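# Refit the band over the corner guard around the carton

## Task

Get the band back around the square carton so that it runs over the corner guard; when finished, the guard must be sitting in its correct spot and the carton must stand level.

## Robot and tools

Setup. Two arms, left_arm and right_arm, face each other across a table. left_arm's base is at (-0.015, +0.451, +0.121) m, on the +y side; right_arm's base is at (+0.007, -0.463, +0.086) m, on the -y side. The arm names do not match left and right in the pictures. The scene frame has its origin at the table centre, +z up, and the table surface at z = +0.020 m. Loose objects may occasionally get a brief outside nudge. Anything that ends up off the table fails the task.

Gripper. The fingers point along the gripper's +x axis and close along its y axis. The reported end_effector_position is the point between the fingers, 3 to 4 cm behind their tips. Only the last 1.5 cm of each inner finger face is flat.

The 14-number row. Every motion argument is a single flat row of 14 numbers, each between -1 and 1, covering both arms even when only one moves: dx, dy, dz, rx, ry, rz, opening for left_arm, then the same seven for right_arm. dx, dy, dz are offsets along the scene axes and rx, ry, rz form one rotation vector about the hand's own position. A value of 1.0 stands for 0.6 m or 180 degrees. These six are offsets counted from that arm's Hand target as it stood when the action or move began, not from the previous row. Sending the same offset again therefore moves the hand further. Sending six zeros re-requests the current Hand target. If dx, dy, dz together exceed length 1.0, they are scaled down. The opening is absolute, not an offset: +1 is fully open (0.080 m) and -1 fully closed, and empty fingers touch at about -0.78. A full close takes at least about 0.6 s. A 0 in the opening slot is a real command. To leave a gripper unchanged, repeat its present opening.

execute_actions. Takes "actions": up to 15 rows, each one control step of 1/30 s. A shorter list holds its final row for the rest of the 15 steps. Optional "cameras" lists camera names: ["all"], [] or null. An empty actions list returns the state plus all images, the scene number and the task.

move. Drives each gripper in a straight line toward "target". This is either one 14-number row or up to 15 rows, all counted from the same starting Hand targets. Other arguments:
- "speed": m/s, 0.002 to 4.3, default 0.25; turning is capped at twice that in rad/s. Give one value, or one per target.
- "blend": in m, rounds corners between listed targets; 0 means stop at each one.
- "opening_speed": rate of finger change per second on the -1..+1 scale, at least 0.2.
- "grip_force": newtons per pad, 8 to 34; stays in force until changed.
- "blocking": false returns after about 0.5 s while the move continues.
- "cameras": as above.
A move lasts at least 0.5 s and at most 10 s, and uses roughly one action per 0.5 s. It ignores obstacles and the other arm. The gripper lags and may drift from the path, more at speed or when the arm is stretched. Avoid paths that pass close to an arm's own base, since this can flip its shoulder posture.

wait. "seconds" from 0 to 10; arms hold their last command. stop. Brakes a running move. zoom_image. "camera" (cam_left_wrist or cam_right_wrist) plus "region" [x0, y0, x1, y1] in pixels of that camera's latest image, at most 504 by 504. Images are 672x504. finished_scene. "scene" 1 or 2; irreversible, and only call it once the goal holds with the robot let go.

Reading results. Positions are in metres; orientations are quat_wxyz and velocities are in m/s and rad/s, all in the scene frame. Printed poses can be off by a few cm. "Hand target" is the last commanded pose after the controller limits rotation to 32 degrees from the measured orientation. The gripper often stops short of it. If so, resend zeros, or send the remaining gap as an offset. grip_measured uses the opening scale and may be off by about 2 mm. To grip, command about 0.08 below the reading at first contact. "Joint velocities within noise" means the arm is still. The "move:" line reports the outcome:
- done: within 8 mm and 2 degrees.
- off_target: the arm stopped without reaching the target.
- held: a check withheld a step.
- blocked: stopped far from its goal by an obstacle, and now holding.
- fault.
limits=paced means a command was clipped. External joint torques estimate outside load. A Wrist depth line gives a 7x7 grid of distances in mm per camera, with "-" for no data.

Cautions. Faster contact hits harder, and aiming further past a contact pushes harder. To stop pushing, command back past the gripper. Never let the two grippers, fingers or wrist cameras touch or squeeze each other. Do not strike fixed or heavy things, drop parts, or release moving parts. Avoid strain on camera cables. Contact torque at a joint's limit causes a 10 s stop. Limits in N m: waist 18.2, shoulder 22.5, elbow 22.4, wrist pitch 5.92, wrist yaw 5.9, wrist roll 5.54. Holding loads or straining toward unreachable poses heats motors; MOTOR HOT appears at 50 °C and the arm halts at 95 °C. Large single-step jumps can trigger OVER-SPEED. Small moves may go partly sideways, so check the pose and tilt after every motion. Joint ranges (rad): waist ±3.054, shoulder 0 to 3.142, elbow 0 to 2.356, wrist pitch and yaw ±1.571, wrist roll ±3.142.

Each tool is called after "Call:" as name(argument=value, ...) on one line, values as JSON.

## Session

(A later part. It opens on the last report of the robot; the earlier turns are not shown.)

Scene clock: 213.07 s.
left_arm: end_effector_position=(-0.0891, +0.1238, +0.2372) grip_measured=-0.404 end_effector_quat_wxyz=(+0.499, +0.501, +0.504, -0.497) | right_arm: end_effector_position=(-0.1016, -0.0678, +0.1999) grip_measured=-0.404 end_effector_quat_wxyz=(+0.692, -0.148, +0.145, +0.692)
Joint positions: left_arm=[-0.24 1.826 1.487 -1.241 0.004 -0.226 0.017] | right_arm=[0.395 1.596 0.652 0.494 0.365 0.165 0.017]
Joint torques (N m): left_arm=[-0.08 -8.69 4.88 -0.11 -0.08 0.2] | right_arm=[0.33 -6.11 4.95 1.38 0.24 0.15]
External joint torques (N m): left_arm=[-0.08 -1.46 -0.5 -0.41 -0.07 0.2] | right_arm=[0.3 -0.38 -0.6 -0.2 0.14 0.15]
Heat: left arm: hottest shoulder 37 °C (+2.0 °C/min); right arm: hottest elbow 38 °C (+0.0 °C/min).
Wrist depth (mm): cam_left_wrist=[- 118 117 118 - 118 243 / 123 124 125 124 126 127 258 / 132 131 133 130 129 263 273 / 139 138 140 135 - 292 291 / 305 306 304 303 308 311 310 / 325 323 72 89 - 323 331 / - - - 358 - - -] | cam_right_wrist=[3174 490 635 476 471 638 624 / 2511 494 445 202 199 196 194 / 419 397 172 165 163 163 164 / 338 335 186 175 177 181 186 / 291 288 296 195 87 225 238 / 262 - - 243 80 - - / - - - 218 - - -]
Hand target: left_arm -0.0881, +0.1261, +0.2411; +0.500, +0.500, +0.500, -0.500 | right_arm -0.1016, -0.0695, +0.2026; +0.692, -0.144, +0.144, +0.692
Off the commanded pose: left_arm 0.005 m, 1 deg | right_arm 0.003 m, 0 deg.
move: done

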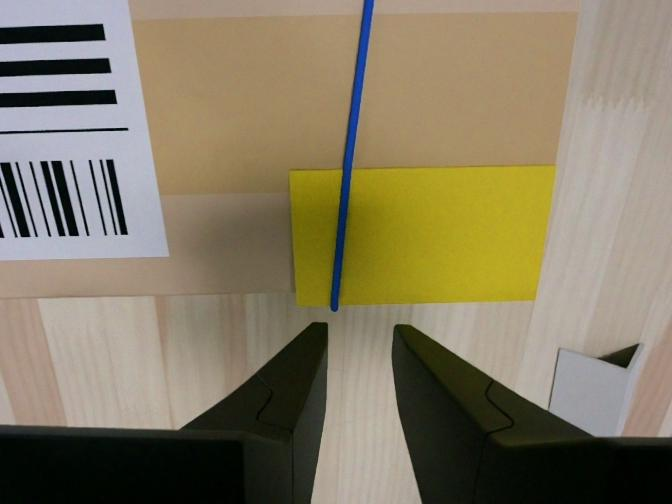

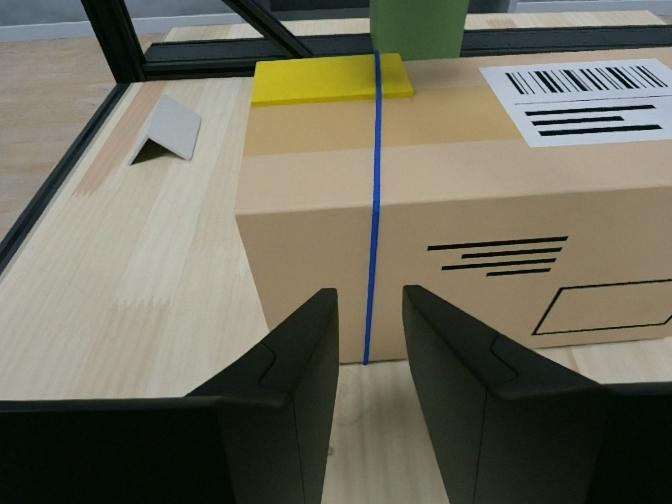

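Call:
move(target=[0.0085, 0, -0.0667, 0, 0, 0, -0.4, 0, 0, 0, 0, 0, 0, -0.4], speed=[0.07], cameras=["cam_left_wrist"])

Call:
zoom_image(camera="cam_left_wrist", region=[250, 220, 490, 400])

Scene clock: 217.87 s.
left_arm: end_effector_position=(-0.0846, +0.1249, +0.2042) grip_measured=-0.403 end_effector_quat_wxyz=(+0.501, +0.496, +0.500, -0.502) | right_arm: end_effector_position=(-0.1016, -0.0678, +0.1999) grip_measured=-0.404 end_effector_quat_wxyz=(+0.692, -0.148, +0.145, +0.692)
Joint positions: left_arm=[-0.228 1.825 1.353 -1.091 0.004 -0.212 0.017] | right_arm=[0.395 1.596 0.652 0.494 0.365 0.165 0.017]
Joint torques (N m): left_arm=[0.23 -6.33 4.69 0.3 -0.08 0.2] | right_arm=[0.34 -6.02 4.95 1.37 0.25 0.12]
External joint torques (N m): left_arm=[0.25 0.79 -0.58 -0.03 -0.08 0.2] | right_arm=[0.3 -0.31 -0.58 -0.2 0.16 0.11]
Heat: left arm: hottest shoulder 37 °C (+2.0 °C/min); right arm: hottest elbow 38 °C (+0.0 °C/min).
Wrist depth (mm): cam_left_wrist=[- 88 - 89 90 90 91 / - 94 94 93 96 95 96 / - 99 99 97 99 100 101 / - 105 105 102 103 102 256 / 113 113 113 109 109 110 275 / 284 280 72 90 - 285 289 / - - - 308 - - -] | cam_right_wrist=[3088 511 647 221 229 638 626 / 2539 472 444 194 199 196 194 / 418 397 172 165 163 163 164 / 338 337 185 174 178 180 186 / 289 287 293 195 87 225 238 / 262 - - 243 80 - - / - - - 217 - - -]
Hand target: left_arm -0.0830, +0.1262, +0.2011; +0.499, +0.500, +0.500, -0.500 | right_arm -0.1016, -0.0695, +0.2026; +0.692, -0.144, +0.144, +0.692
Off the commanded pose: left_arm 0.004 m, 1 deg | right_arm 0.003 m, 0 deg.
move: done
Images, in order (width x height): cam_left_wrist 672x504.

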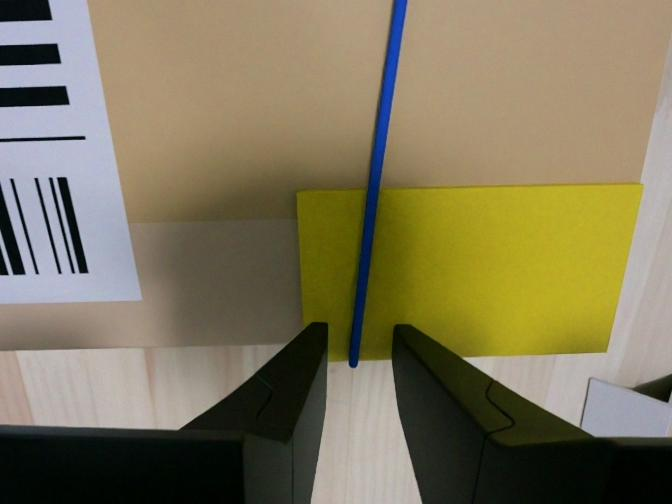

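Scaled by 2.100.

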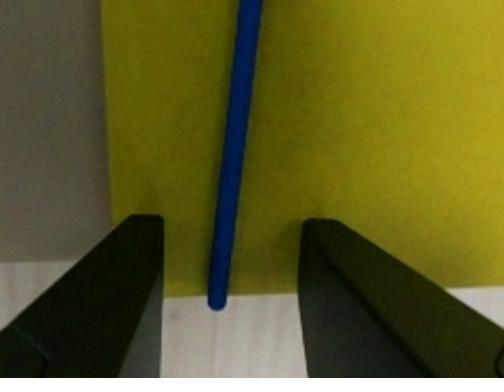

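Call:
move(target=[0, 0, 0, 0, 0, 0, -1.0, 0, 0, 0, 0, 0, 0, -0.4], speed=[0.04], opening_speed=0.8, cameras=["cam_left_wrist"])

Call:
zoom_image(camera="cam_left_wrist", region=[250, 220, 490, 400])

Scene clock: 220.73 s.
left_arm: end_effector_position=(-0.0838, +0.1247, +0.2042) grip_measured=-0.768 end_effector_quat_wxyz=(+0.502, +0.495, +0.501, -0.502) | right_arm: end_effector_position=(-0.1016, -0.0678, +0.1999) grip_measured=-0.404 end_effector_quat_wxyz=(+0.692, -0.148, +0.145, +0.692)
Joint positions: left_arm=[-0.225 1.825 1.353 -1.09 0.004 -0.212 0] | right_arm=[0.395 1.596 0.652 0.494 0.365 0.165 0.017]
Joint torques (N m): left_arm=[-0.04 -6.32 4.75 0.27 -0.08 0.22] | right_arm=[0.32 -6.07 5 1.36 0.23 0.15]
External joint torques (N m): left_arm=[-0.09 0.72 -0.53 -0.08 -0.07 0.22] | right_arm=[0.3 -0.34 -0.57 -0.22 0.14 0.15]
Heat: left arm: hottest shoulder 37 °C (+2.0 °C/min); right arm: hottest elbow 38 °C (+0.0 °C/min).
Wrist depth (mm): cam_left_wrist=[- 89 - 90 89 90 90 / - 95 94 93 96 95 96 / - 99 100 98 99 100 101 / - 105 105 103 103 102 252 / 113 113 114 107 110 111 269 / 284 285 - 73 - 290 283 / - - - - - - -] | cam_right_wrist=[2968 536 633 - 468 653 613 / 2511 492 443 195 198 196 193 / 415 399 173 165 163 163 164 / 338 335 185 174 178 181 185 / 290 288 294 196 87 225 239 / 261 - - 243 80 - - / - - - 217 - - -]
Hand target: left_arm -0.0831, +0.1261, +0.2012; +0.499, +0.500, +0.500, -0.500 | right_arm -0.1016, -0.0695, +0.2026; +0.692, -0.144, +0.144, +0.692
Off the commanded pose: left_arm 0.004 m, 1 deg | right_arm 0.003 m, 0 deg.
move: done
Images, in order (width x height): cam_left_wrist 672x504.

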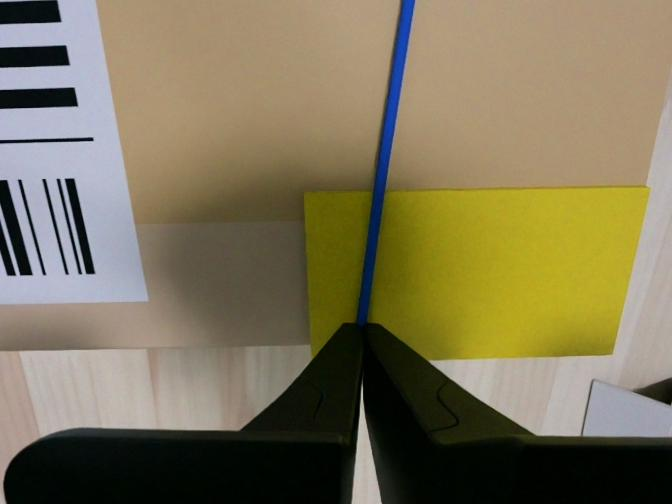

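Scaled by 2.100.

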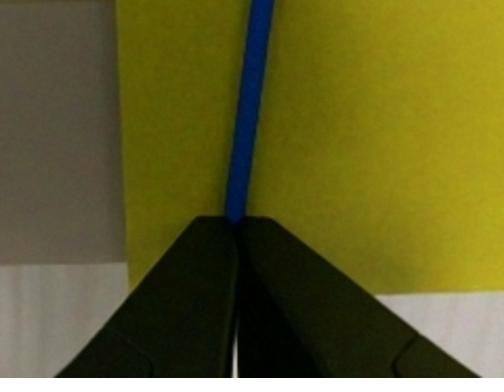

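Call:
move(target=[[-0.005, 0.0167, 0.0267, 0, 0, 0, -1.0, 0, 0, 0, 0, 0, 0, -0.4], [-0.0173, 0.0383, 0.0367, 0, 0, 0, -1.0, 0, 0, 0, 0, 0, 0, -0.4]], speed=0.05, blend=0.005, cameras=["all"])

Call:
zoom_image(camera="cam_left_wrist", region=[250, 50, 670, 350])

Call:
zoom_image(camera="cam_right_wrist", region=[200, 20, 600, 320])

Scene clock: 225.70 s.
left_arm: end_effector_position=(-0.0937, +0.1440, +0.2190) grip_measured=-0.769 end_effector_quat_wxyz=(+0.498, +0.500, +0.501, -0.501) | right_arm: end_effector_position=(-0.1016, -0.0678, +0.1999) grip_measured=-0.404 end_effector_quat_wxyz=(+0.692, -0.148, +0.145, +0.692)
Joint positions: left_arm=[-0.268 1.759 1.332 -1.144 0.004 -0.246 0] | right_arm=[0.395 1.596 0.652 0.494 0.365 0.165 0.017]
Joint torques (N m): left_arm=[-0.4 -8.56 4.63 -0.79 -0.1 -0.15] | right_arm=[0.28 -6.07 4.94 1.39 0.24 0.14]
External joint torques (N m): left_arm=[-0.46 -1.89 -0.69 -1.11 -0.09 -0.15] | right_arm=[0.26 -0.33 -0.62 -0.19 0.14 0.13]
Heat: left arm: hottest shoulder 37 °C (+1.0 °C/min); right arm: hottest elbow 38 °C (+0.0 °C/min).
Wrist depth (mm): cam_left_wrist=[- 103 104 103 103 102 228 / - 108 108 107 108 107 240 / - 113 114 112 111 114 254 / 271 121 121 119 119 119 272 / 284 285 285 280 286 289 289 / 306 306 - 73 299 309 290 / - - - - - - -] | cam_right_wrist=[2856 606 510 573 237 621 619 / 2484 485 220 195 199 196 193 / 419 397 173 165 163 163 164 / 337 334 185 174 178 181 185 / 291 290 294 195 87 224 238 / 262 - - 243 80 - - / - - - 217 - - -]
Hand target: left_arm -0.0934, +0.1491, +0.2231; +0.499, +0.500, +0.500, -0.500 | right_arm -0.1016, -0.0695, +0.2026; +0.692, -0.144, +0.144, +0.692
Off the commanded pose: left_arm 0.007 m, 0 deg | right_arm 0.003 m, 0 deg.
move: done

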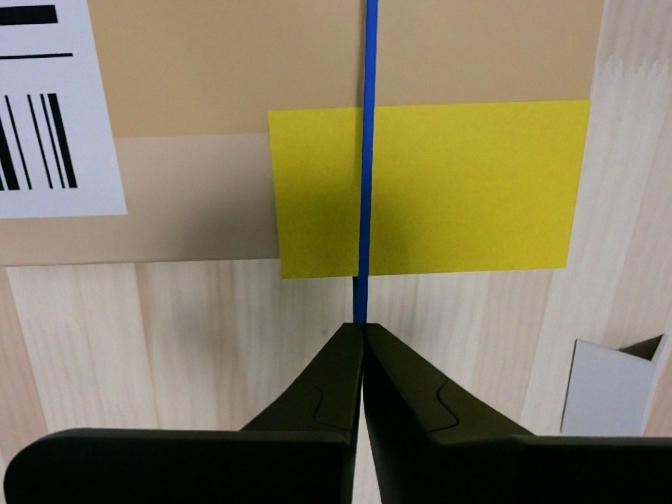

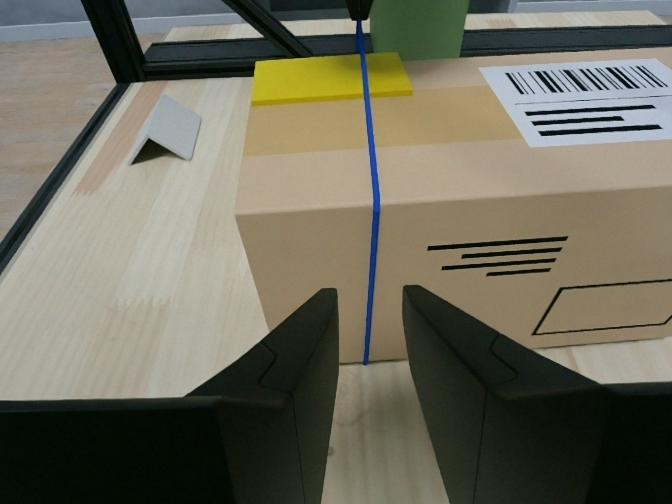

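Scaled by 1.200.

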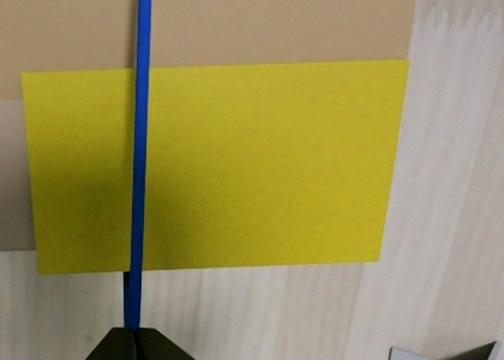

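Scaled by 1.260.

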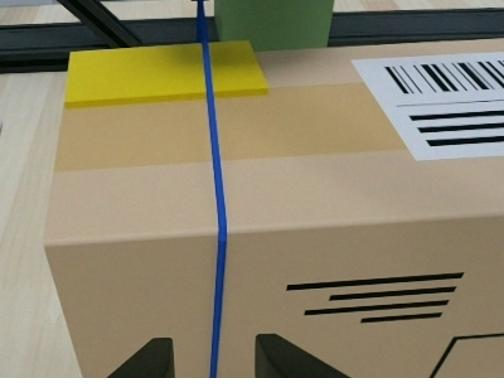

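Call:
move(target=[-0.0037, -0.0418, -0.034, 0, 0, 0, -1.0, 0, 0, 0, 0, 0, 0, -0.4], speed=0.05, cameras=["cam_left_wrist"])

Call:
zoom_image(camera="cam_left_wrist", region=[250, 100, 670, 400])

Scene clock: 228.97 s.
left_arm: end_effector_position=(-0.0958, +0.1273, +0.2039) grip_measured=-0.769 end_effector_quat_wxyz=(+0.500, +0.498, +0.502, -0.500) | right_arm: end_effector_position=(-0.1016, -0.0678, +0.1999) grip_measured=-0.404 end_effector_quat_wxyz=(+0.692, -0.148, +0.145, +0.692)
Joint positions: left_arm=[-0.262 1.831 1.36 -1.098 0.004 -0.246 0] | right_arm=[0.395 1.596 0.652 0.494 0.365 0.165 0.017]
Joint torques (N m): left_arm=[0.17 -5.38 7.08 0.04 -0.09 0.19] | right_arm=[0.27 -6.06 5.01 1.37 0.24 0.15]
External joint torques (N m): left_arm=[0.17 1.69 1.83 -0.29 -0.08 0.19] | right_arm=[0.25 -0.36 -0.54 -0.19 0.14 0.15]
Heat: left arm: hottest shoulder 37 °C (+1.0 °C/min); right arm: hottest elbow 38 °C (+0.0 °C/min).
Wrist depth (mm): cam_left_wrist=[- 88 - 89 89 90 91 / - 94 94 93 95 96 221 / - 99 98 97 98 - 239 / - 105 105 101 103 103 255 / 114 272 - 106 109 112 271 / 285 285 - 73 - 291 282 / - - - - - - -] | cam_right_wrist=[3686 2627 606 223 223 638 614 / 2511 469 446 202 199 196 194 / 419 398 172 165 163 163 164 / 337 335 185 174 177 180 185 / 290 289 295 195 87 225 238 / 261 - - 242 80 - - / - - - 217 - - -]
Hand target: left_arm -0.0956, +0.1241, +0.2027; +0.499, +0.500, +0.500, -0.500 | right_arm -0.1016, -0.0695, +0.2026; +0.692, -0.144, +0.144, +0.692
Off the commanded pose: left_arm 0.003 m, 0 deg | right_arm 0.003 m, 0 deg.
move: done
Images, in order (width x height): cam_left_wrist 672x504.

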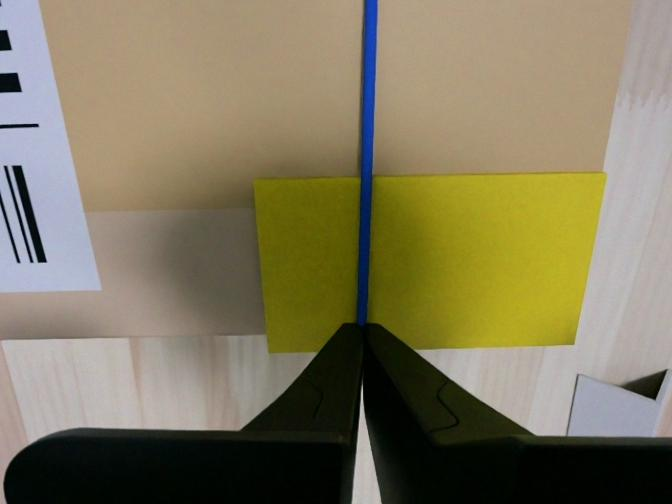

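Scaled by 1.200.

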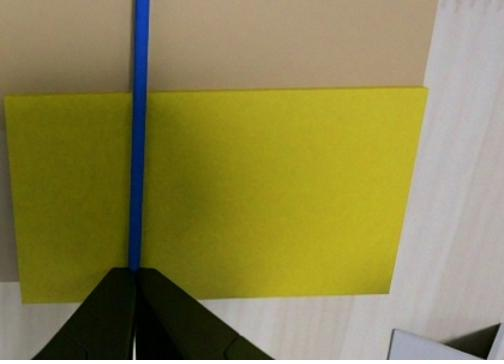

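Call:
move(target=[0, 0, 0, 0, 0, 0, -0.4, 0, 0, 0, 0, 0, 0, -0.4], speed=0.05, opening_speed=0.6, cameras=["all"])

Call:
zoom_image(camera="cam_left_wrist", region=[250, 100, 670, 400])

Call:
zoom_image(camera="cam_right_wrist", region=[200, 20, 600, 320])

Scene clock: 231.77 s.
left_arm: end_effector_position=(-0.0958, +0.1270, +0.2039) grip_measured=-0.404 end_effector_quat_wxyz=(+0.500, +0.498, +0.502, -0.500) | right_arm: end_effector_position=(-0.1016, -0.0678, +0.1999) grip_measured=-0.404 end_effector_quat_wxyz=(+0.692, -0.148, +0.145, +0.692)
Joint positions: left_arm=[-0.262 1.832 1.361 -1.098 0.004 -0.246 0.017] | right_arm=[0.395 1.596 0.652 0.494 0.365 0.165 0.017]
Joint torques (N m): left_arm=[0.12 -5.47 6.96 0.05 -0.08 0.19] | right_arm=[0.26 -6.08 4.98 1.38 0.23 0.13]
External joint torques (N m): left_arm=[0.11 1.64 1.75 -0.24 -0.07 0.19] | right_arm=[0.27 -0.36 -0.54 -0.19 0.13 0.13]
Heat: left arm: hottest shoulder 36 °C (+0.0 °C/min); right arm: hottest elbow 38 °C (-1.0 °C/min).
Wrist depth (mm): cam_left_wrist=[- 87 - 89 89 90 211 / - 94 94 93 95 95 225 / - 99 98 97 98 99 242 / - 105 106 - 103 102 255 / 113 114 109 108 110 279 272 / 285 281 72 89 - 287 283 / - - - 310 - - -] | cam_right_wrist=[2968 497 630 218 468 633 234 / 2484 495 449 193 198 196 193 / 404 396 172 165 162 163 164 / 337 335 185 174 178 180 185 / 290 288 295 195 87 224 238 / 262 - - 243 80 - - / - - - 217 - - -]
Hand target: left_arm -0.0956, +0.1241, +0.2027; +0.499, +0.500, +0.500, -0.500 | right_arm -0.1016, -0.0695, +0.2026; +0.692, -0.144, +0.144, +0.692
Off the commanded pose: left_arm 0.003 m, 0 deg | right_arm 0.003 m, 0 deg.
move: done

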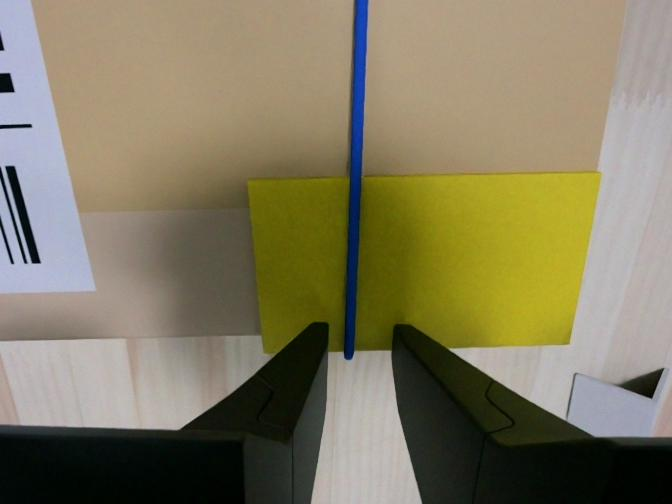

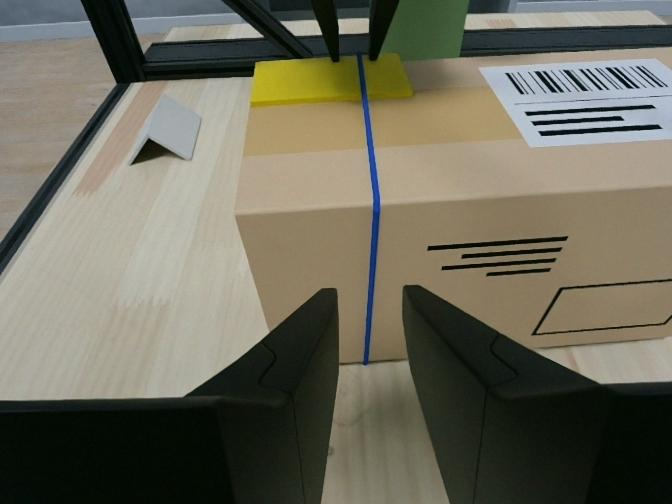

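Scaled by 1.200.

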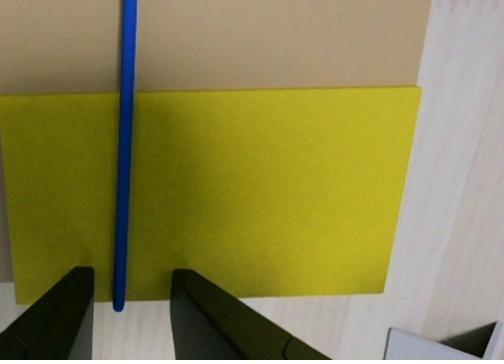

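Scaled by 1.260.

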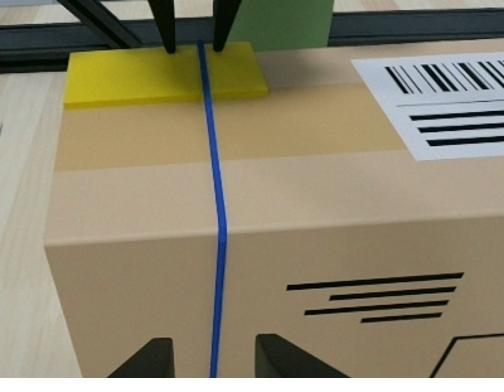

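Call:
move(target=[[0, 0, 0.083, 0, 0, 0, -0.4, 0.03, -0.117, 0.1, 0, 0, 0, -0.4], [0.059, 0.1515, 0.0705, -0.25, 0, 0, -0.4, 0.069, -0.117, 0.14, -0.07, 0, 0, -0.4]], speed=0.2, cameras=["all"])

Call:
zoom_image(camera="cam_left_wrist", region=[300, 20, 672, 350])

Call:
zoom_image(camera="cam_right_wrist", region=[200, 20, 600, 320])

Scene clock: 247.10 s.
left_arm: end_effector_position=(-0.0608, +0.2142, +0.2455) grip_measured=-0.403 end_effector_quat_wxyz=(+0.652, +0.270, +0.276, -0.653) | right_arm: end_effector_position=(-0.0598, -0.1420, +0.2819) grip_measured=-0.404 end_effector_quat_wxyz=(+0.672, -0.224, +0.221, +0.670)
Joint positions: left_arm=[-0.35 0.825 0.519 -0.513 -0.226 -0.246 0.017] | right_arm=[0.321 1.127 0.829 -0.37 0.263 0.197 0.017]
Joint torques (N m): left_arm=[-0.24 -2.34 6.03 1.54 -0.32 0.21] | right_arm=[-0.38 -2.75 8.35 1.24 0 -0.07]
External joint torques (N m): left_arm=[-0.25 -0.82 -0.4 0.22 -0.2 0.21] | right_arm=[-0.37 0.7 1.78 -0.21 -0.11 -0.07]
Heat: left arm: hottest shoulder 36 °C (+0.0 °C/min); right arm: hottest elbow 37 °C (-3.0 °C/min).
Wrist depth (mm): cam_left_wrist=[427 233 437 438 445 444 458 / 212 214 217 218 220 399 413 / 195 195 196 199 - 375 378 / 189 192 197 200 210 331 345 / 300 296 275 280 304 316 318 / 285 290 72 90 - 299 297 / - - - 271 - - -] | cam_right_wrist=[2219 555 570 310 309 492 524 / 1843 487 280 275 272 269 460 / 437 434 268 273 282 287 406 / 395 390 374 359 366 366 372 / 359 354 364 100 87 344 338 / 333 - - 314 80 - - / - - - 290 - - -]
Hand target: left_arm -0.0602, +0.2150, +0.2450; +0.653, +0.271, +0.271, -0.654 | right_arm -0.0602, -0.1396, +0.2867; +0.672, -0.219, +0.220, +0.672
Off the commanded pose: left_arm 0.001 m, 1 deg | right_arm 0.005 m, 1 deg.
move: done

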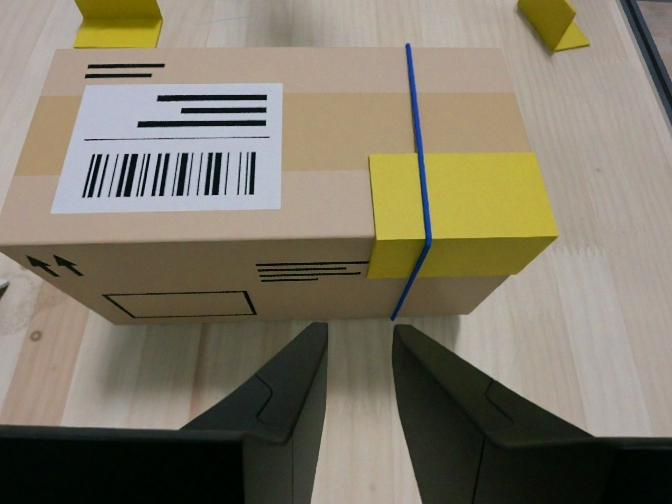

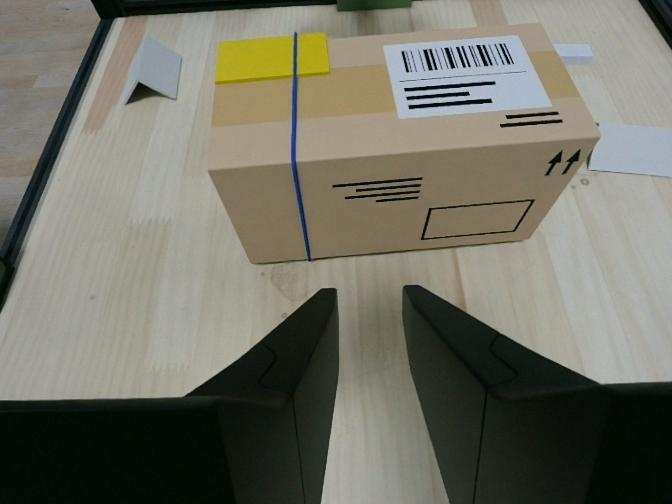

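Scaled by 1.355.

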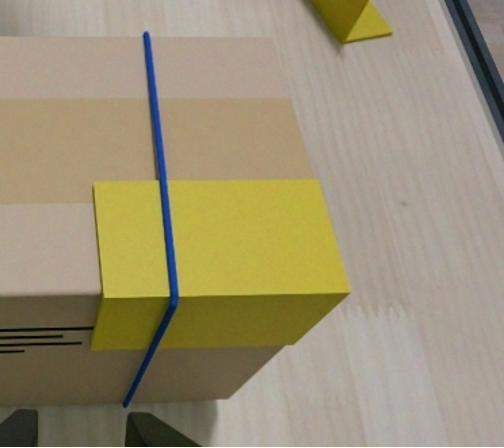

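Scaled by 1.260.

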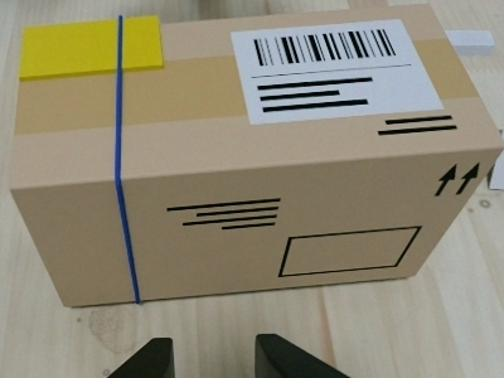

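Call:
move(target=[[-0.053, -0.148, -0.0167, 0.25, 0, 0, -0.4, 0, 0, 0, 0, 0, 0, -0.4], [-0.053, -0.148, -0.0732, 0.25, 0, 0, -0.4, 0, 0, 0, 0, 0, 0, -0.4]], speed=[0.2, 0.06], cameras=["cam_left_wrist"])

Call:
zoom_image(camera="cam_left_wrist", region=[250, 220, 490, 400])

Scene clock: 258.50 s.
left_arm: end_effector_position=(-0.0925, +0.1246, +0.2053) grip_measured=-0.403 end_effector_quat_wxyz=(+0.504, +0.496, +0.497, -0.502) | right_arm: end_effector_position=(-0.0598, -0.1420, +0.2819) grip_measured=-0.404 end_effector_quat_wxyz=(+0.672, -0.224, +0.221, +0.670)
Joint positions: left_arm=[-0.254 1.828 1.361 -1.092 -0.004 -0.238 0.017] | right_arm=[0.321 1.127 0.829 -0.37 0.263 0.197 0.017]
Joint torques (N m): left_arm=[0.23 -5.91 4.85 0.27 0.16 0.2] | right_arm=[-0.29 -2.8 8.4 1.24 0 -0.06]
External joint torques (N m): left_arm=[0.22 1.26 -0.47 -0.07 0.17 0.2] | right_arm=[-0.29 0.62 1.84 -0.21 -0.1 -0.07]
Heat: left arm: hottest wrist pitch 38 °C (+1.0 °C/min); right arm: hottest elbow 38 °C (-1.0 °C/min).
Wrist depth (mm): cam_left_wrist=[- 90 - 90 91 91 93 / - 95 95 95 97 96 226 / - 101 101 99 100 101 239 / - 107 106 103 104 103 255 / 114 114 - 108 110 113 273 / 286 282 72 90 - 286 284 / - - - 309 - - -] | cam_right_wrist=[2197 563 524 305 302 305 517 / 1843 486 279 274 272 258 449 / 439 434 268 273 281 292 400 / 396 393 374 359 365 369 369 / 358 355 364 100 87 342 340 / 334 - - 314 80 - - / - - - 289 - - -]
Hand target: left_arm -0.0920, +0.1261, +0.2010; +0.499, +0.500, +0.500, -0.500 | right_arm -0.0602, -0.1396, +0.2866; +0.672, -0.219, +0.220, +0.672
Off the commanded pose: left_arm 0.005 m, 1 deg | right_arm 0.005 m, 1 deg.
move: done
Images, in order (width x height): cam_left_wrist 672x504.

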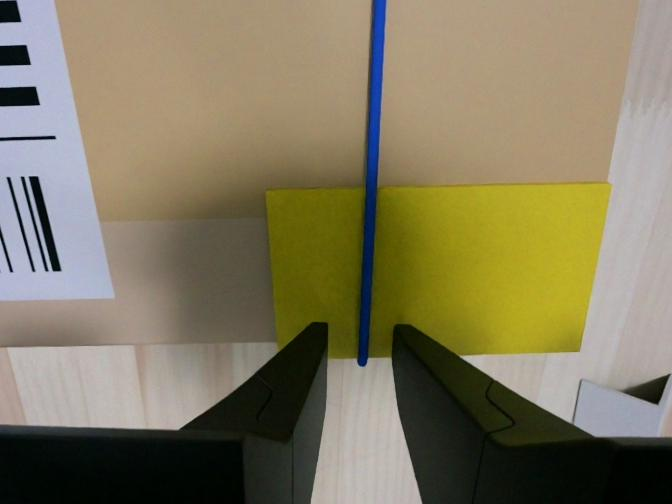

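Scaled by 2.100.

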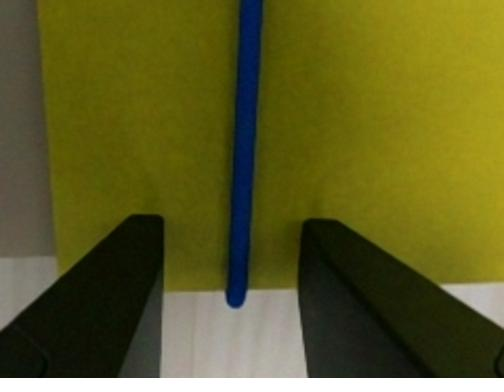

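Call:
move(target=[[0, 0, -0.0035, 0, 0, 0, -0.4, 0, 0, 0, 0, 0, 0, -0.4], [0, 0, -0.0035, 0, 0, 0, -1.0, 0, 0, 0, 0, 0, 0, -0.4], [-0.005, 0.0167, 0.0267, 0, 0, 0, -1.0, 0, 0, 0, 0, 0, 0, -0.4], [-0.0133, 0.0383, 0.0367, 0, 0, 0, -1.0, 0, 0, 0, 0, 0, 0, -0.4], [-0.0133, -0.0033, 0.0028, 0, 0, 0, -1.0, 0, 0, 0, 0, 0, 0, -0.4]], speed=0.05, blend=[0, 0, 0.004, 0.004, 0], cameras=["all"])

Call:
zoom_image(camera="cam_left_wrist", region=[250, 100, 670, 400])

Scene clock: 264.47 s.
left_arm: end_effector_position=(-0.0994, +0.1268, +0.2041) grip_measured=-0.769 end_effector_quat_wxyz=(+0.502, +0.499, +0.500, -0.499) | right_arm: end_effector_position=(-0.0598, -0.1420, +0.2819) grip_measured=-0.404 end_effector_quat_wxyz=(+0.672, -0.224, +0.221, +0.670)
Joint positions: left_arm=[-0.275 1.835 1.365 -1.099 -0.002 -0.26 0] | right_arm=[0.321 1.127 0.829 -0.37 0.263 0.197 0.017]
Joint torques (N m): left_arm=[0.11 -5.44 7.05 -0.01 0.09 0.21] | right_arm=[-0.33 -2.76 8.46 1.27 0 -0.09]
External joint torques (N m): left_arm=[0.1 1.68 1.81 -0.33 0.1 0.21] | right_arm=[-0.34 0.64 1.89 -0.18 -0.1 -0.09]
Heat: left arm: hottest wrist pitch 37 °C (+0.0 °C/min); right arm: hottest elbow 38 °C (-1.0 °C/min).
Wrist depth (mm): cam_left_wrist=[- 89 - 89 89 90 209 / - 94 94 93 95 96 224 / - 99 - 98 99 99 239 / - 106 105 101 103 103 255 / 114 272 112 107 109 266 271 / 286 287 - 73 - 288 287 / - - - - - - -] | cam_right_wrist=[2116 564 543 306 311 306 522 / 1843 487 279 275 265 269 449 / 439 434 267 273 282 291 399 / 395 391 373 359 363 367 372 / 358 358 364 100 87 343 339 / 335 - - 314 80 - - / - - - 291 - - -]
Hand target: left_arm -0.1000, +0.1241, +0.2028; +0.499, +0.500, +0.500, -0.500 | right_arm -0.0602, -0.1396, +0.2866; +0.672, -0.219, +0.220, +0.672
Off the commanded pose: left_arm 0.003 m, 0 deg | right_arm 0.005 m, 1 deg.
move: done

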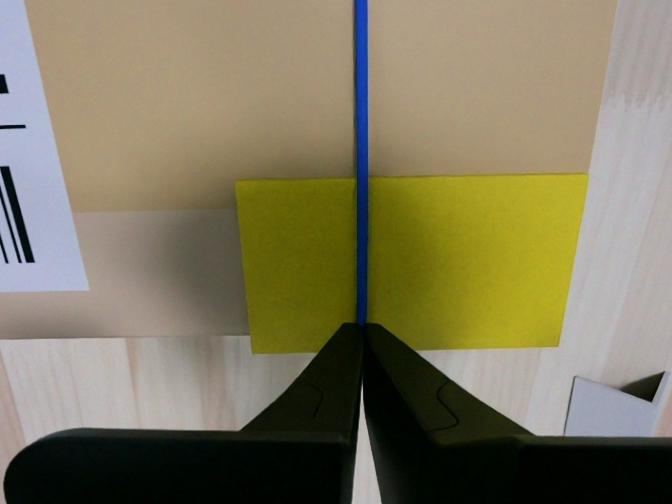

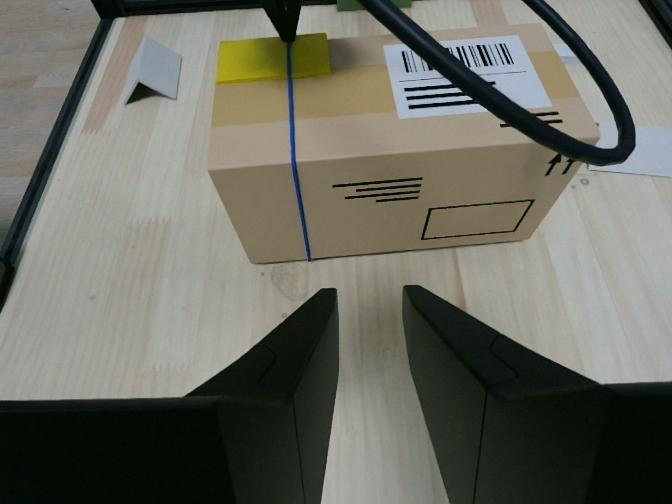

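Scaled by 1.200.

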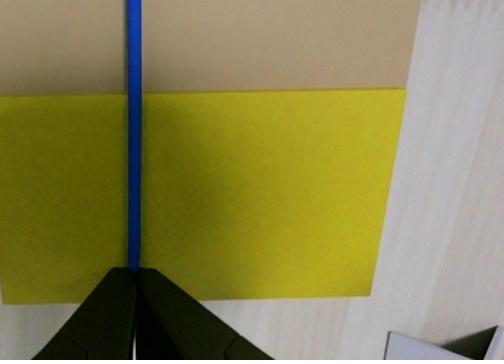

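Call:
move(target=[[0, 0, 0, 0, 0, 0, -0.4, 0, 0, 0, 0, 0, 0, -0.4], [0, 0, 0.075, 0, 0, 0, -0.4, 0, 0, 0, 0, 0, 0, -0.4], [0.059, 0.1515, 0.0705, -0.25, 0, 0, -0.4, 0, 0, 0, 0, 0, 0, -0.4]], speed=[0.05, 0.12, 0.2], blend=[0, 0.01, 0], opening_speed=0.6, cameras=["all"])

Call:
zoom_image(camera="cam_left_wrist", region=[300, 20, 672, 350])

Call:
zoom_image(camera="cam_right_wrist", region=[180, 20, 420, 280])

Scene clock: 270.10 s.
left_arm: end_effector_position=(-0.0653, +0.2143, +0.2455) grip_measured=-0.403 end_effector_quat_wxyz=(+0.651, +0.272, +0.274, -0.654) | right_arm: end_effector_position=(-0.0598, -0.1420, +0.2819) grip_measured=-0.404 end_effector_quat_wxyz=(+0.672, -0.224, +0.221, +0.670)
Joint positions: left_arm=[-0.381 0.834 0.522 -0.513 -0.246 -0.264 0.017] | right_arm=[0.321 1.127 0.829 -0.37 0.263 0.197 0.017]
Joint torques (N m): left_arm=[-0.25 -2.37 6.06 1.53 -0.36 0.05] | right_arm=[-0.33 -2.73 8.51 1.25 -0.01 -0.07]
External joint torques (N m): left_arm=[-0.24 -0.85 -0.26 0.24 -0.24 0.05] | right_arm=[-0.3 0.72 1.89 -0.23 -0.12 -0.07]
Heat: left arm: hottest wrist pitch 37 °C (+0.0 °C/min); right arm: hottest wrist pitch 39 °C (+1.0 °C/min).
Wrist depth (mm): cam_left_wrist=[432 232 438 439 447 437 466 / 213 214 216 217 220 398 413 / 196 196 197 199 205 377 373 / 188 192 196 199 212 332 345 / 301 295 276 280 306 317 320 / 285 291 72 90 - 297 295 / - - - 269 - - -] | cam_right_wrist=[2156 564 548 540 310 306 523 / 1744 482 278 275 272 269 457 / 436 434 267 273 281 289 405 / 395 391 374 359 366 367 373 / 357 355 363 100 87 343 338 / 334 - - 315 80 - - / - - - 291 - - -]
Hand target: left_arm -0.0646, +0.2151, +0.2450; +0.653, +0.271, +0.271, -0.654 | right_arm -0.0602, -0.1396, +0.2866; +0.672, -0.219, +0.220, +0.672
Off the commanded pose: left_arm 0.001 m, 0 deg | right_arm 0.005 m, 1 deg.
move: done

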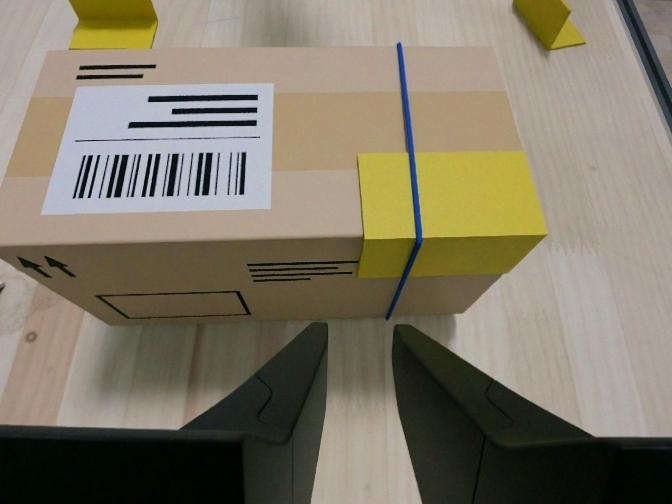

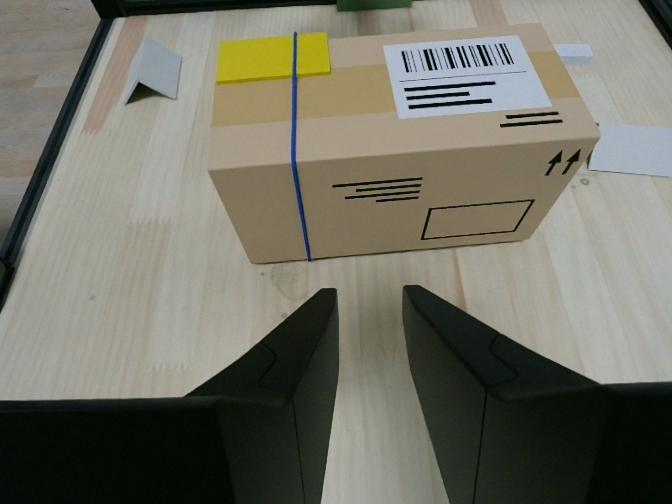

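Scaled by 1.355.

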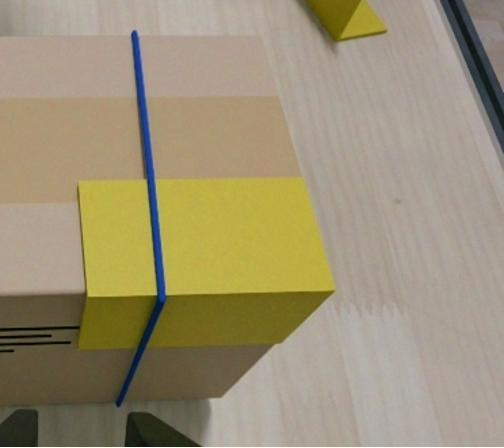

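Scaled by 1.938.

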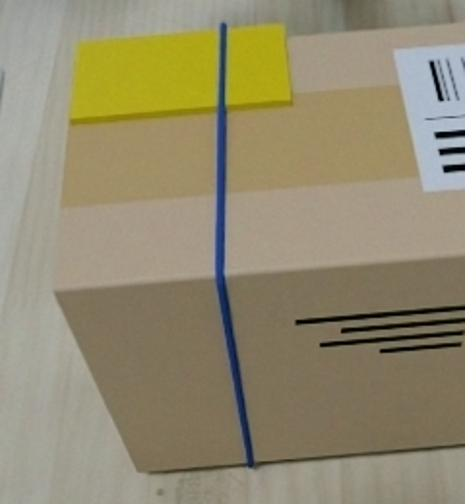

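Call:
move(target=[[-0.0482, -0.1483, -0.0167, 0.25, 0, 0, -0.4, 0, 0, 0, 0, 0, 0, -0.4], [-0.0482, -0.1483, -0.0758, 0.25, 0, 0, -0.4, 0, 0, 0, 0, 0, 0, -0.4]], speed=[0.2, 0.06], cameras=["cam_left_wrist"])

Scene clock: 288.80 s.
left_arm: end_effector_position=(-0.0941, +0.1244, +0.2042) grip_measured=-0.403 end_effector_quat_wxyz=(+0.504, +0.496, +0.497, -0.503) | right_arm: end_effector_position=(-0.0598, -0.1420, +0.2819) grip_measured=-0.404 end_effector_quat_wxyz=(+0.672, -0.224, +0.221, +0.670)
Joint positions: left_arm=[-0.258 1.83 1.359 -1.087 -0.004 -0.242 0.017] | right_arm=[0.321 1.127 0.829 -0.37 0.263 0.197 0.017]
Joint torques (N m): left_arm=[0.23 -5.97 4.75 0.26 0.18 0.19] | right_arm=[-0.26 -2.74 8.37 1.25 -0.01 -0.07]
External joint torques (N m): left_arm=[0.17 1.17 -0.54 -0.08 0.2 0.2] | right_arm=[-0.27 0.68 1.81 -0.2 -0.11 -0.07]
Heat: left arm: hottest wrist pitch 39 °C (+3.0 °C/min); right arm: hottest elbow 39 °C (+1.0 °C/min).
Wrist depth (mm): cam_left_wrist=[- 89 - 90 90 90 93 / - 94 95 94 96 95 225 / - 100 99 98 99 100 238 / - 106 106 103 103 102 254 / 113 113 110 108 109 - 272 / 283 281 72 89 - 285 287 / - - - 306 - - -] | cam_right_wrist=[2116 555 559 307 309 299 523 / 1889 488 278 274 272 258 449 / 440 433 267 273 282 290 404 / 395 393 375 360 363 367 370 / 357 354 365 100 87 344 339 / 333 - - 315 80 - - / - - - 290 - - -]
Hand target: left_arm -0.0935, +0.1261, +0.1995; +0.499, +0.500, +0.500, -0.500 | right_arm -0.0602, -0.1396, +0.2866; +0.672, -0.219, +0.220, +0.672
Off the commanded pose: left_arm 0.005 m, 1 deg | right_arm 0.005 m, 1 deg.
move: done
Images, in order (width x height): cam_left_wrist 672x504.

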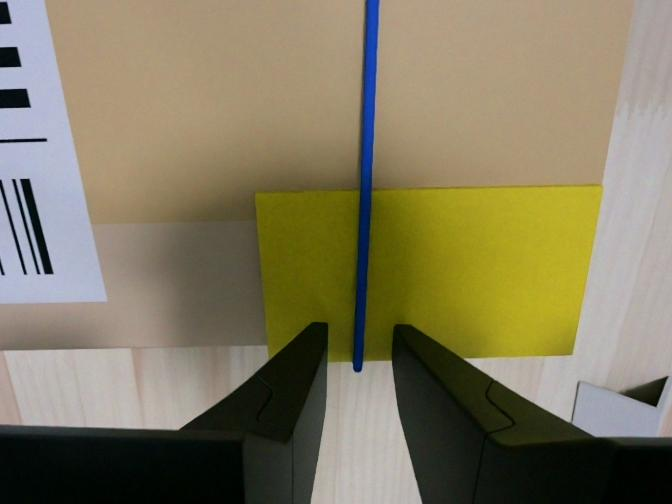

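Call:
move(target=[[0, 0, 0, 0, 0, 0, -1.0, 0, 0, 0, 0, 0, 0, -0.4], [-0.005, 0.0167, 0.0292, 0, 0, 0, -1.0, 0, 0, 0, 0, 0, 0, -0.4], [-0.0077, 0.0382, 0.0392, 0, 0, 0, -1.0, 0, 0, 0, 0, 0, 0, -0.4], [-0.0077, -0.0033, 0.0092, 0, 0, 0, -1.0, 0, 0, 0, 0, 0, 0, -0.4]], speed=0.05, blend=[0, 0.004, 0.004, 0], cameras=["cam_left_wrist"])

Scene clock: 293.93 s.
left_arm: end_effector_position=(-0.0973, +0.1262, +0.2054) grip_measured=-0.769 end_effector_quat_wxyz=(+0.502, +0.499, +0.500, -0.499) | right_arm: end_effector_position=(-0.0598, -0.1420, +0.2819) grip_measured=-0.404 end_effector_quat_wxyz=(+0.672, -0.224, +0.221, +0.670)
Joint positions: left_arm=[-0.269 1.835 1.371 -1.105 -0.004 -0.254 0] | right_arm=[0.321 1.127 0.829 -0.37 0.263 0.197 0.017]
Joint torques (N m): left_arm=[0.09 -5.76 7.02 -0.15 0.18 0.21] | right_arm=[-0.32 -2.82 8.45 1.24 0 -0.07]
External joint torques (N m): left_arm=[0.09 1.44 1.72 -0.48 0.19 0.21] | right_arm=[-0.33 0.65 1.84 -0.22 -0.1 -0.07]
Heat: left arm: hottest wrist pitch 38 °C (+2.0 °C/min); right arm: hottest elbow 39 °C (+2.0 °C/min).
Wrist depth (mm): cam_left_wrist=[- 90 - 90 90 90 211 / - 95 95 95 96 95 225 / - 101 100 98 100 100 240 / - 108 106 103 104 - 254 / 115 115 112 109 110 112 272 / 287 287 - 73 - 291 287 / - - - - - - -] | cam_right_wrist=[2136 563 544 301 541 299 524 / 1785 485 278 276 266 269 447 / 439 437 267 273 279 290 402 / 396 390 378 362 364 368 373 / 359 354 366 100 87 342 338 / 334 - - 313 80 - - / - - - 291 - - -]
Hand target: left_arm -0.0982, +0.1241, +0.2051; +0.499, +0.500, +0.500, -0.500 | right_arm -0.0602, -0.1396, +0.2866; +0.672, -0.219, +0.220, +0.672
Off the commanded pose: left_arm 0.002 m, 0 deg | right_arm 0.005 m, 1 deg.
move: done
Images, in order (width x height): cam_left_wrist 672x504.

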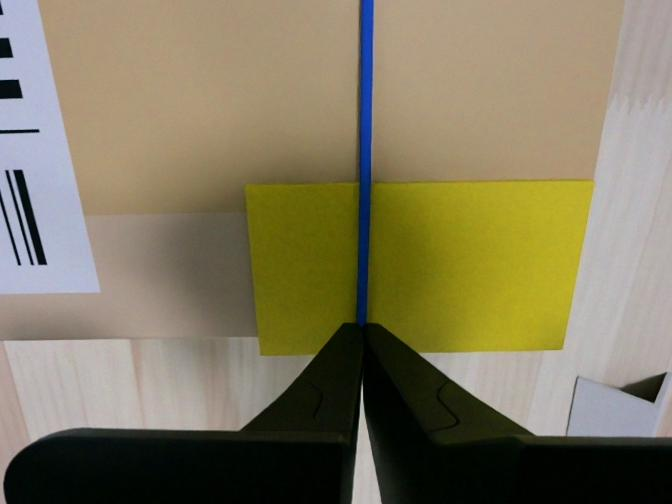

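Call:
execute_actions(actions=[[[-0.0006,0,0,0,0,0,-0.79,0,0,0,0,0,0,-0.4],[-0.0013,0,0,0,0,0,-0.775,0,0,0,0,0,0,-0.4],[-0.002,0,0,0,0,0,-0.76,0,0,0,0,0,0,-0.4],[-0.0027,0,0,0,0,0,-0.745,0,0,0,0,0,0,-0.4],[-0.0034,0,0,0,0,0,-0.73,0,0,0,0,0,0,-0.4],[-0.0041,0,0,0,0,0,-0.715,0,0,0,0,0,0,-0.4],[-0.0048,0,0,0,0,0,-0.70,0,0,0,0,0,0,-0.4],[-0.0055,0,0,0,0,0,-0.685,0,0,0,0,0,0,-0.4],[-0.0062,0,0,0,0,0,-0.67,0,0,0,0,0,0,-0.4],[-0.0069,0,0,0,0,0,-0.655,0,0,0,0,0,0,-0.4],[-0.0076,0,0,0,0,0,-0.64,0,0,0,0,0,0,-0.4],[-0.0083,0,0,0,0,0,-0.625,0,0,0,0,0,0,-0.4],[-0.009,0,0,0,0,0,-0.61,0,0,0,0,0,0,-0.4],[-0.009,0,0,0,0,0,-0.6,0,0,0,0,0,0,-0.4],[-0.009,0,0,0,0,0,-0.59,0,0,0,0,0,0,-0.4]]], cameras=["cam_left_wrist"])

Call:
zoom_image(camera="cam_left_wrist", region=[230, 150, 630, 400])

Scene clock: 297.77 s.
left_arm: end_effector_position=(-0.1007, +0.1268, +0.2049) grip_measured=-0.594 end_effector_quat_wxyz=(+0.500, +0.502, +0.499, -0.499) | right_arm: end_effector_position=(-0.0598, -0.1420, +0.2819) grip_measured=-0.404 end_effector_quat_wxyz=(+0.672, -0.224, +0.221, +0.670)
Joint positions: left_arm=[-0.279 1.84 1.374 -1.108 -0.004 -0.257 0.008] | right_arm=[0.321 1.127 0.829 -0.37 0.263 0.197 0.017]
Joint torques (N m): left_arm=[-0.44 -5.75 7.33 -0.06 0.16 -0.19] | right_arm=[-0.36 -2.83 8.43 1.26 -0.03 -0.07]
External joint torques (N m): left_arm=[-0.48 1.46 2.01 -0.39 0.18 -0.19] | right_arm=[-0.36 0.6 1.84 -0.2 -0.13 -0.08]
Heat: left arm: hottest wrist pitch 38 °C (+2.0 °C/min); right arm: hottest elbow 39 °C (+2.0 °C/min).
Wrist depth (mm): cam_left_wrist=[- 89 - 90 90 90 211 / - 94 94 93 96 96 227 / - 101 99 97 98 99 239 / - 107 104 - 105 103 254 / 115 274 110 108 110 267 271 / 288 285 - 73 75 287 282 / - - - - - - -] | cam_right_wrist=[2136 566 305 296 310 299 522 / 1843 486 280 274 264 269 450 / 438 435 267 272 280 293 402 / 395 391 373 358 365 366 371 / 358 354 364 100 87 343 339 / 334 - - 315 80 - - / - - - 291 - - -]
Hand target: left_arm -0.1035, +0.1241, +0.2051; +0.499, +0.500, +0.500, -0.500 | right_arm -0.0602, -0.1396, +0.2866; +0.672, -0.219, +0.220, +0.672
Off the commanded pose: left_arm 0.004 m, 0 deg | right_arm 0.005 m, 1 deg.
Images, in order (width x height): cam_left_wrist 672x504.

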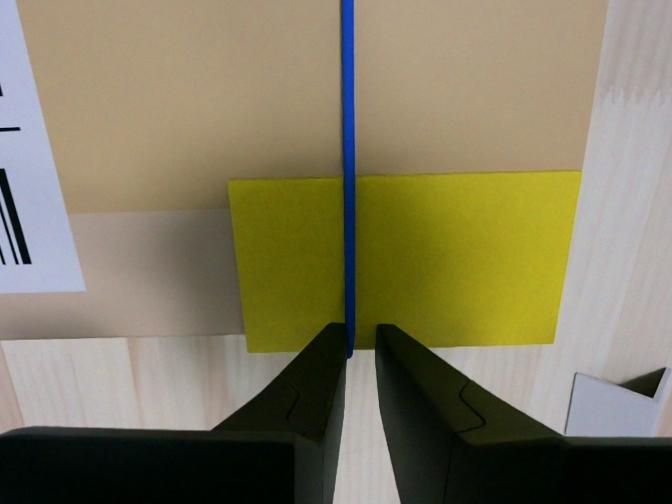

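Scaled by 1.260.

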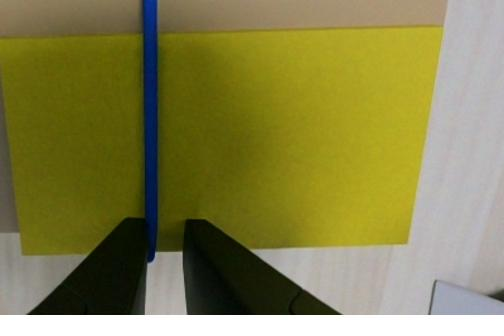

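Call:
move(target=[[0, 0, 0.05, 0, 0, 0, -0.59, 0, 0, 0, 0, 0, 0, -0.4]], speed=0.08, cameras=["all"])

Call:
zoom_image(camera="cam_left_wrist", region=[230, 50, 630, 350])

Call:
zoom_image(camera="cam_right_wrist", region=[180, 20, 420, 280])

Scene clock: 300.20 s.
left_arm: end_effector_position=(-0.1013, +0.1271, +0.2284) grip_measured=-0.593 end_effector_quat_wxyz=(+0.496, +0.509, +0.502, -0.494) | right_arm: end_effector_position=(-0.0598, -0.1420, +0.2819) grip_measured=-0.404 end_effector_quat_wxyz=(+0.672, -0.224, +0.221, +0.670)
Joint positions: left_arm=[-0.281 1.84 1.469 -1.223 -0.003 -0.257 0.008] | right_arm=[0.321 1.127 0.829 -0.37 0.263 0.197 0.017]
Joint torques (N m): left_arm=[-0.31 -7.77 7.58 -0.16 0.15 -0.19] | right_arm=[-0.26 -2.78 8.46 1.23 -0.01 -0.06]
External joint torques (N m): left_arm=[-0.34 -0.62 2.3 -0.45 0.16 -0.19] | right_arm=[-0.28 0.72 1.81 -0.24 -0.12 -0.06]
Heat: left arm: hottest wrist pitch 38 °C (+2.0 °C/min); right arm: hottest elbow 39 °C (+2.0 °C/min).
Wrist depth (mm): cam_left_wrist=[- 109 109 109 109 112 233 / - 115 114 115 115 242 247 / - 123 121 120 119 256 263 / 132 130 129 128 127 272 281 / 303 300 299 295 298 299 299 / 322 317 - 73 75 316 316 / - - - - - - -] | cam_right_wrist=[2176 547 553 311 302 307 518 / 1843 484 279 276 271 257 444 / 439 434 268 272 280 289 401 / 395 391 375 359 365 367 370 / 356 354 363 100 87 342 338 / 336 - - 314 80 - - / - - - 291 - - -]
Hand target: left_arm -0.1035, +0.1241, +0.2351; +0.499, +0.500, +0.500, -0.500 | right_arm -0.0602, -0.1396, +0.2866; +0.672, -0.219, +0.220, +0.672
Off the commanded pose: left_arm 0.008 m, 1 deg | right_arm 0.005 m, 1 deg.
move: done

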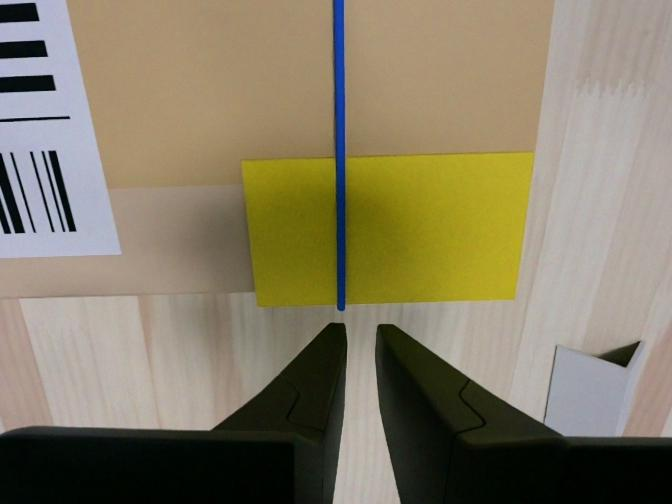

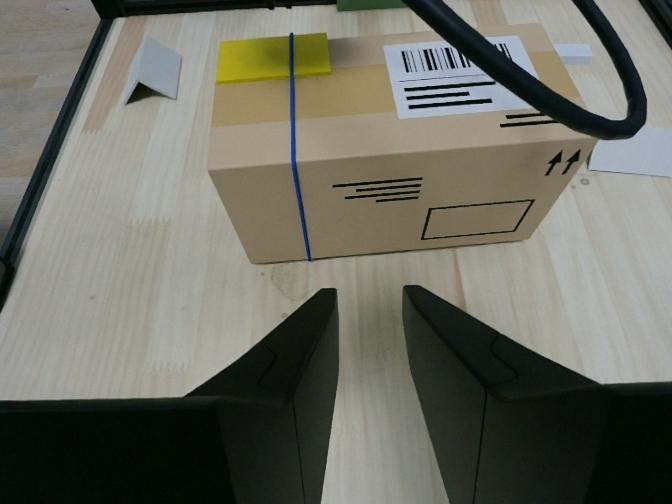

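Scaled by 1.260.

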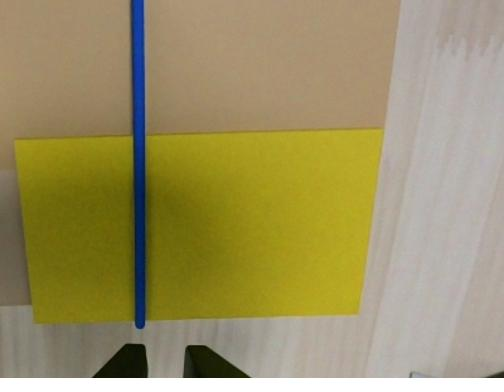

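Scaled by 1.938.

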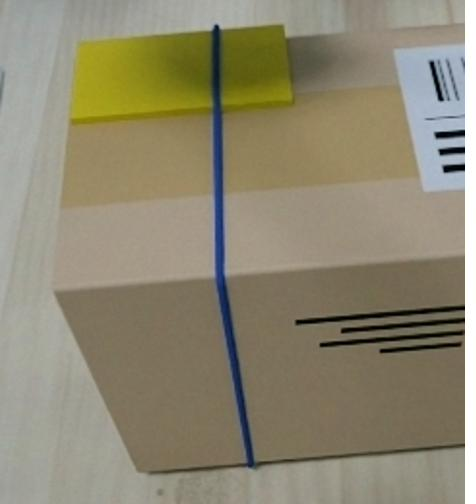

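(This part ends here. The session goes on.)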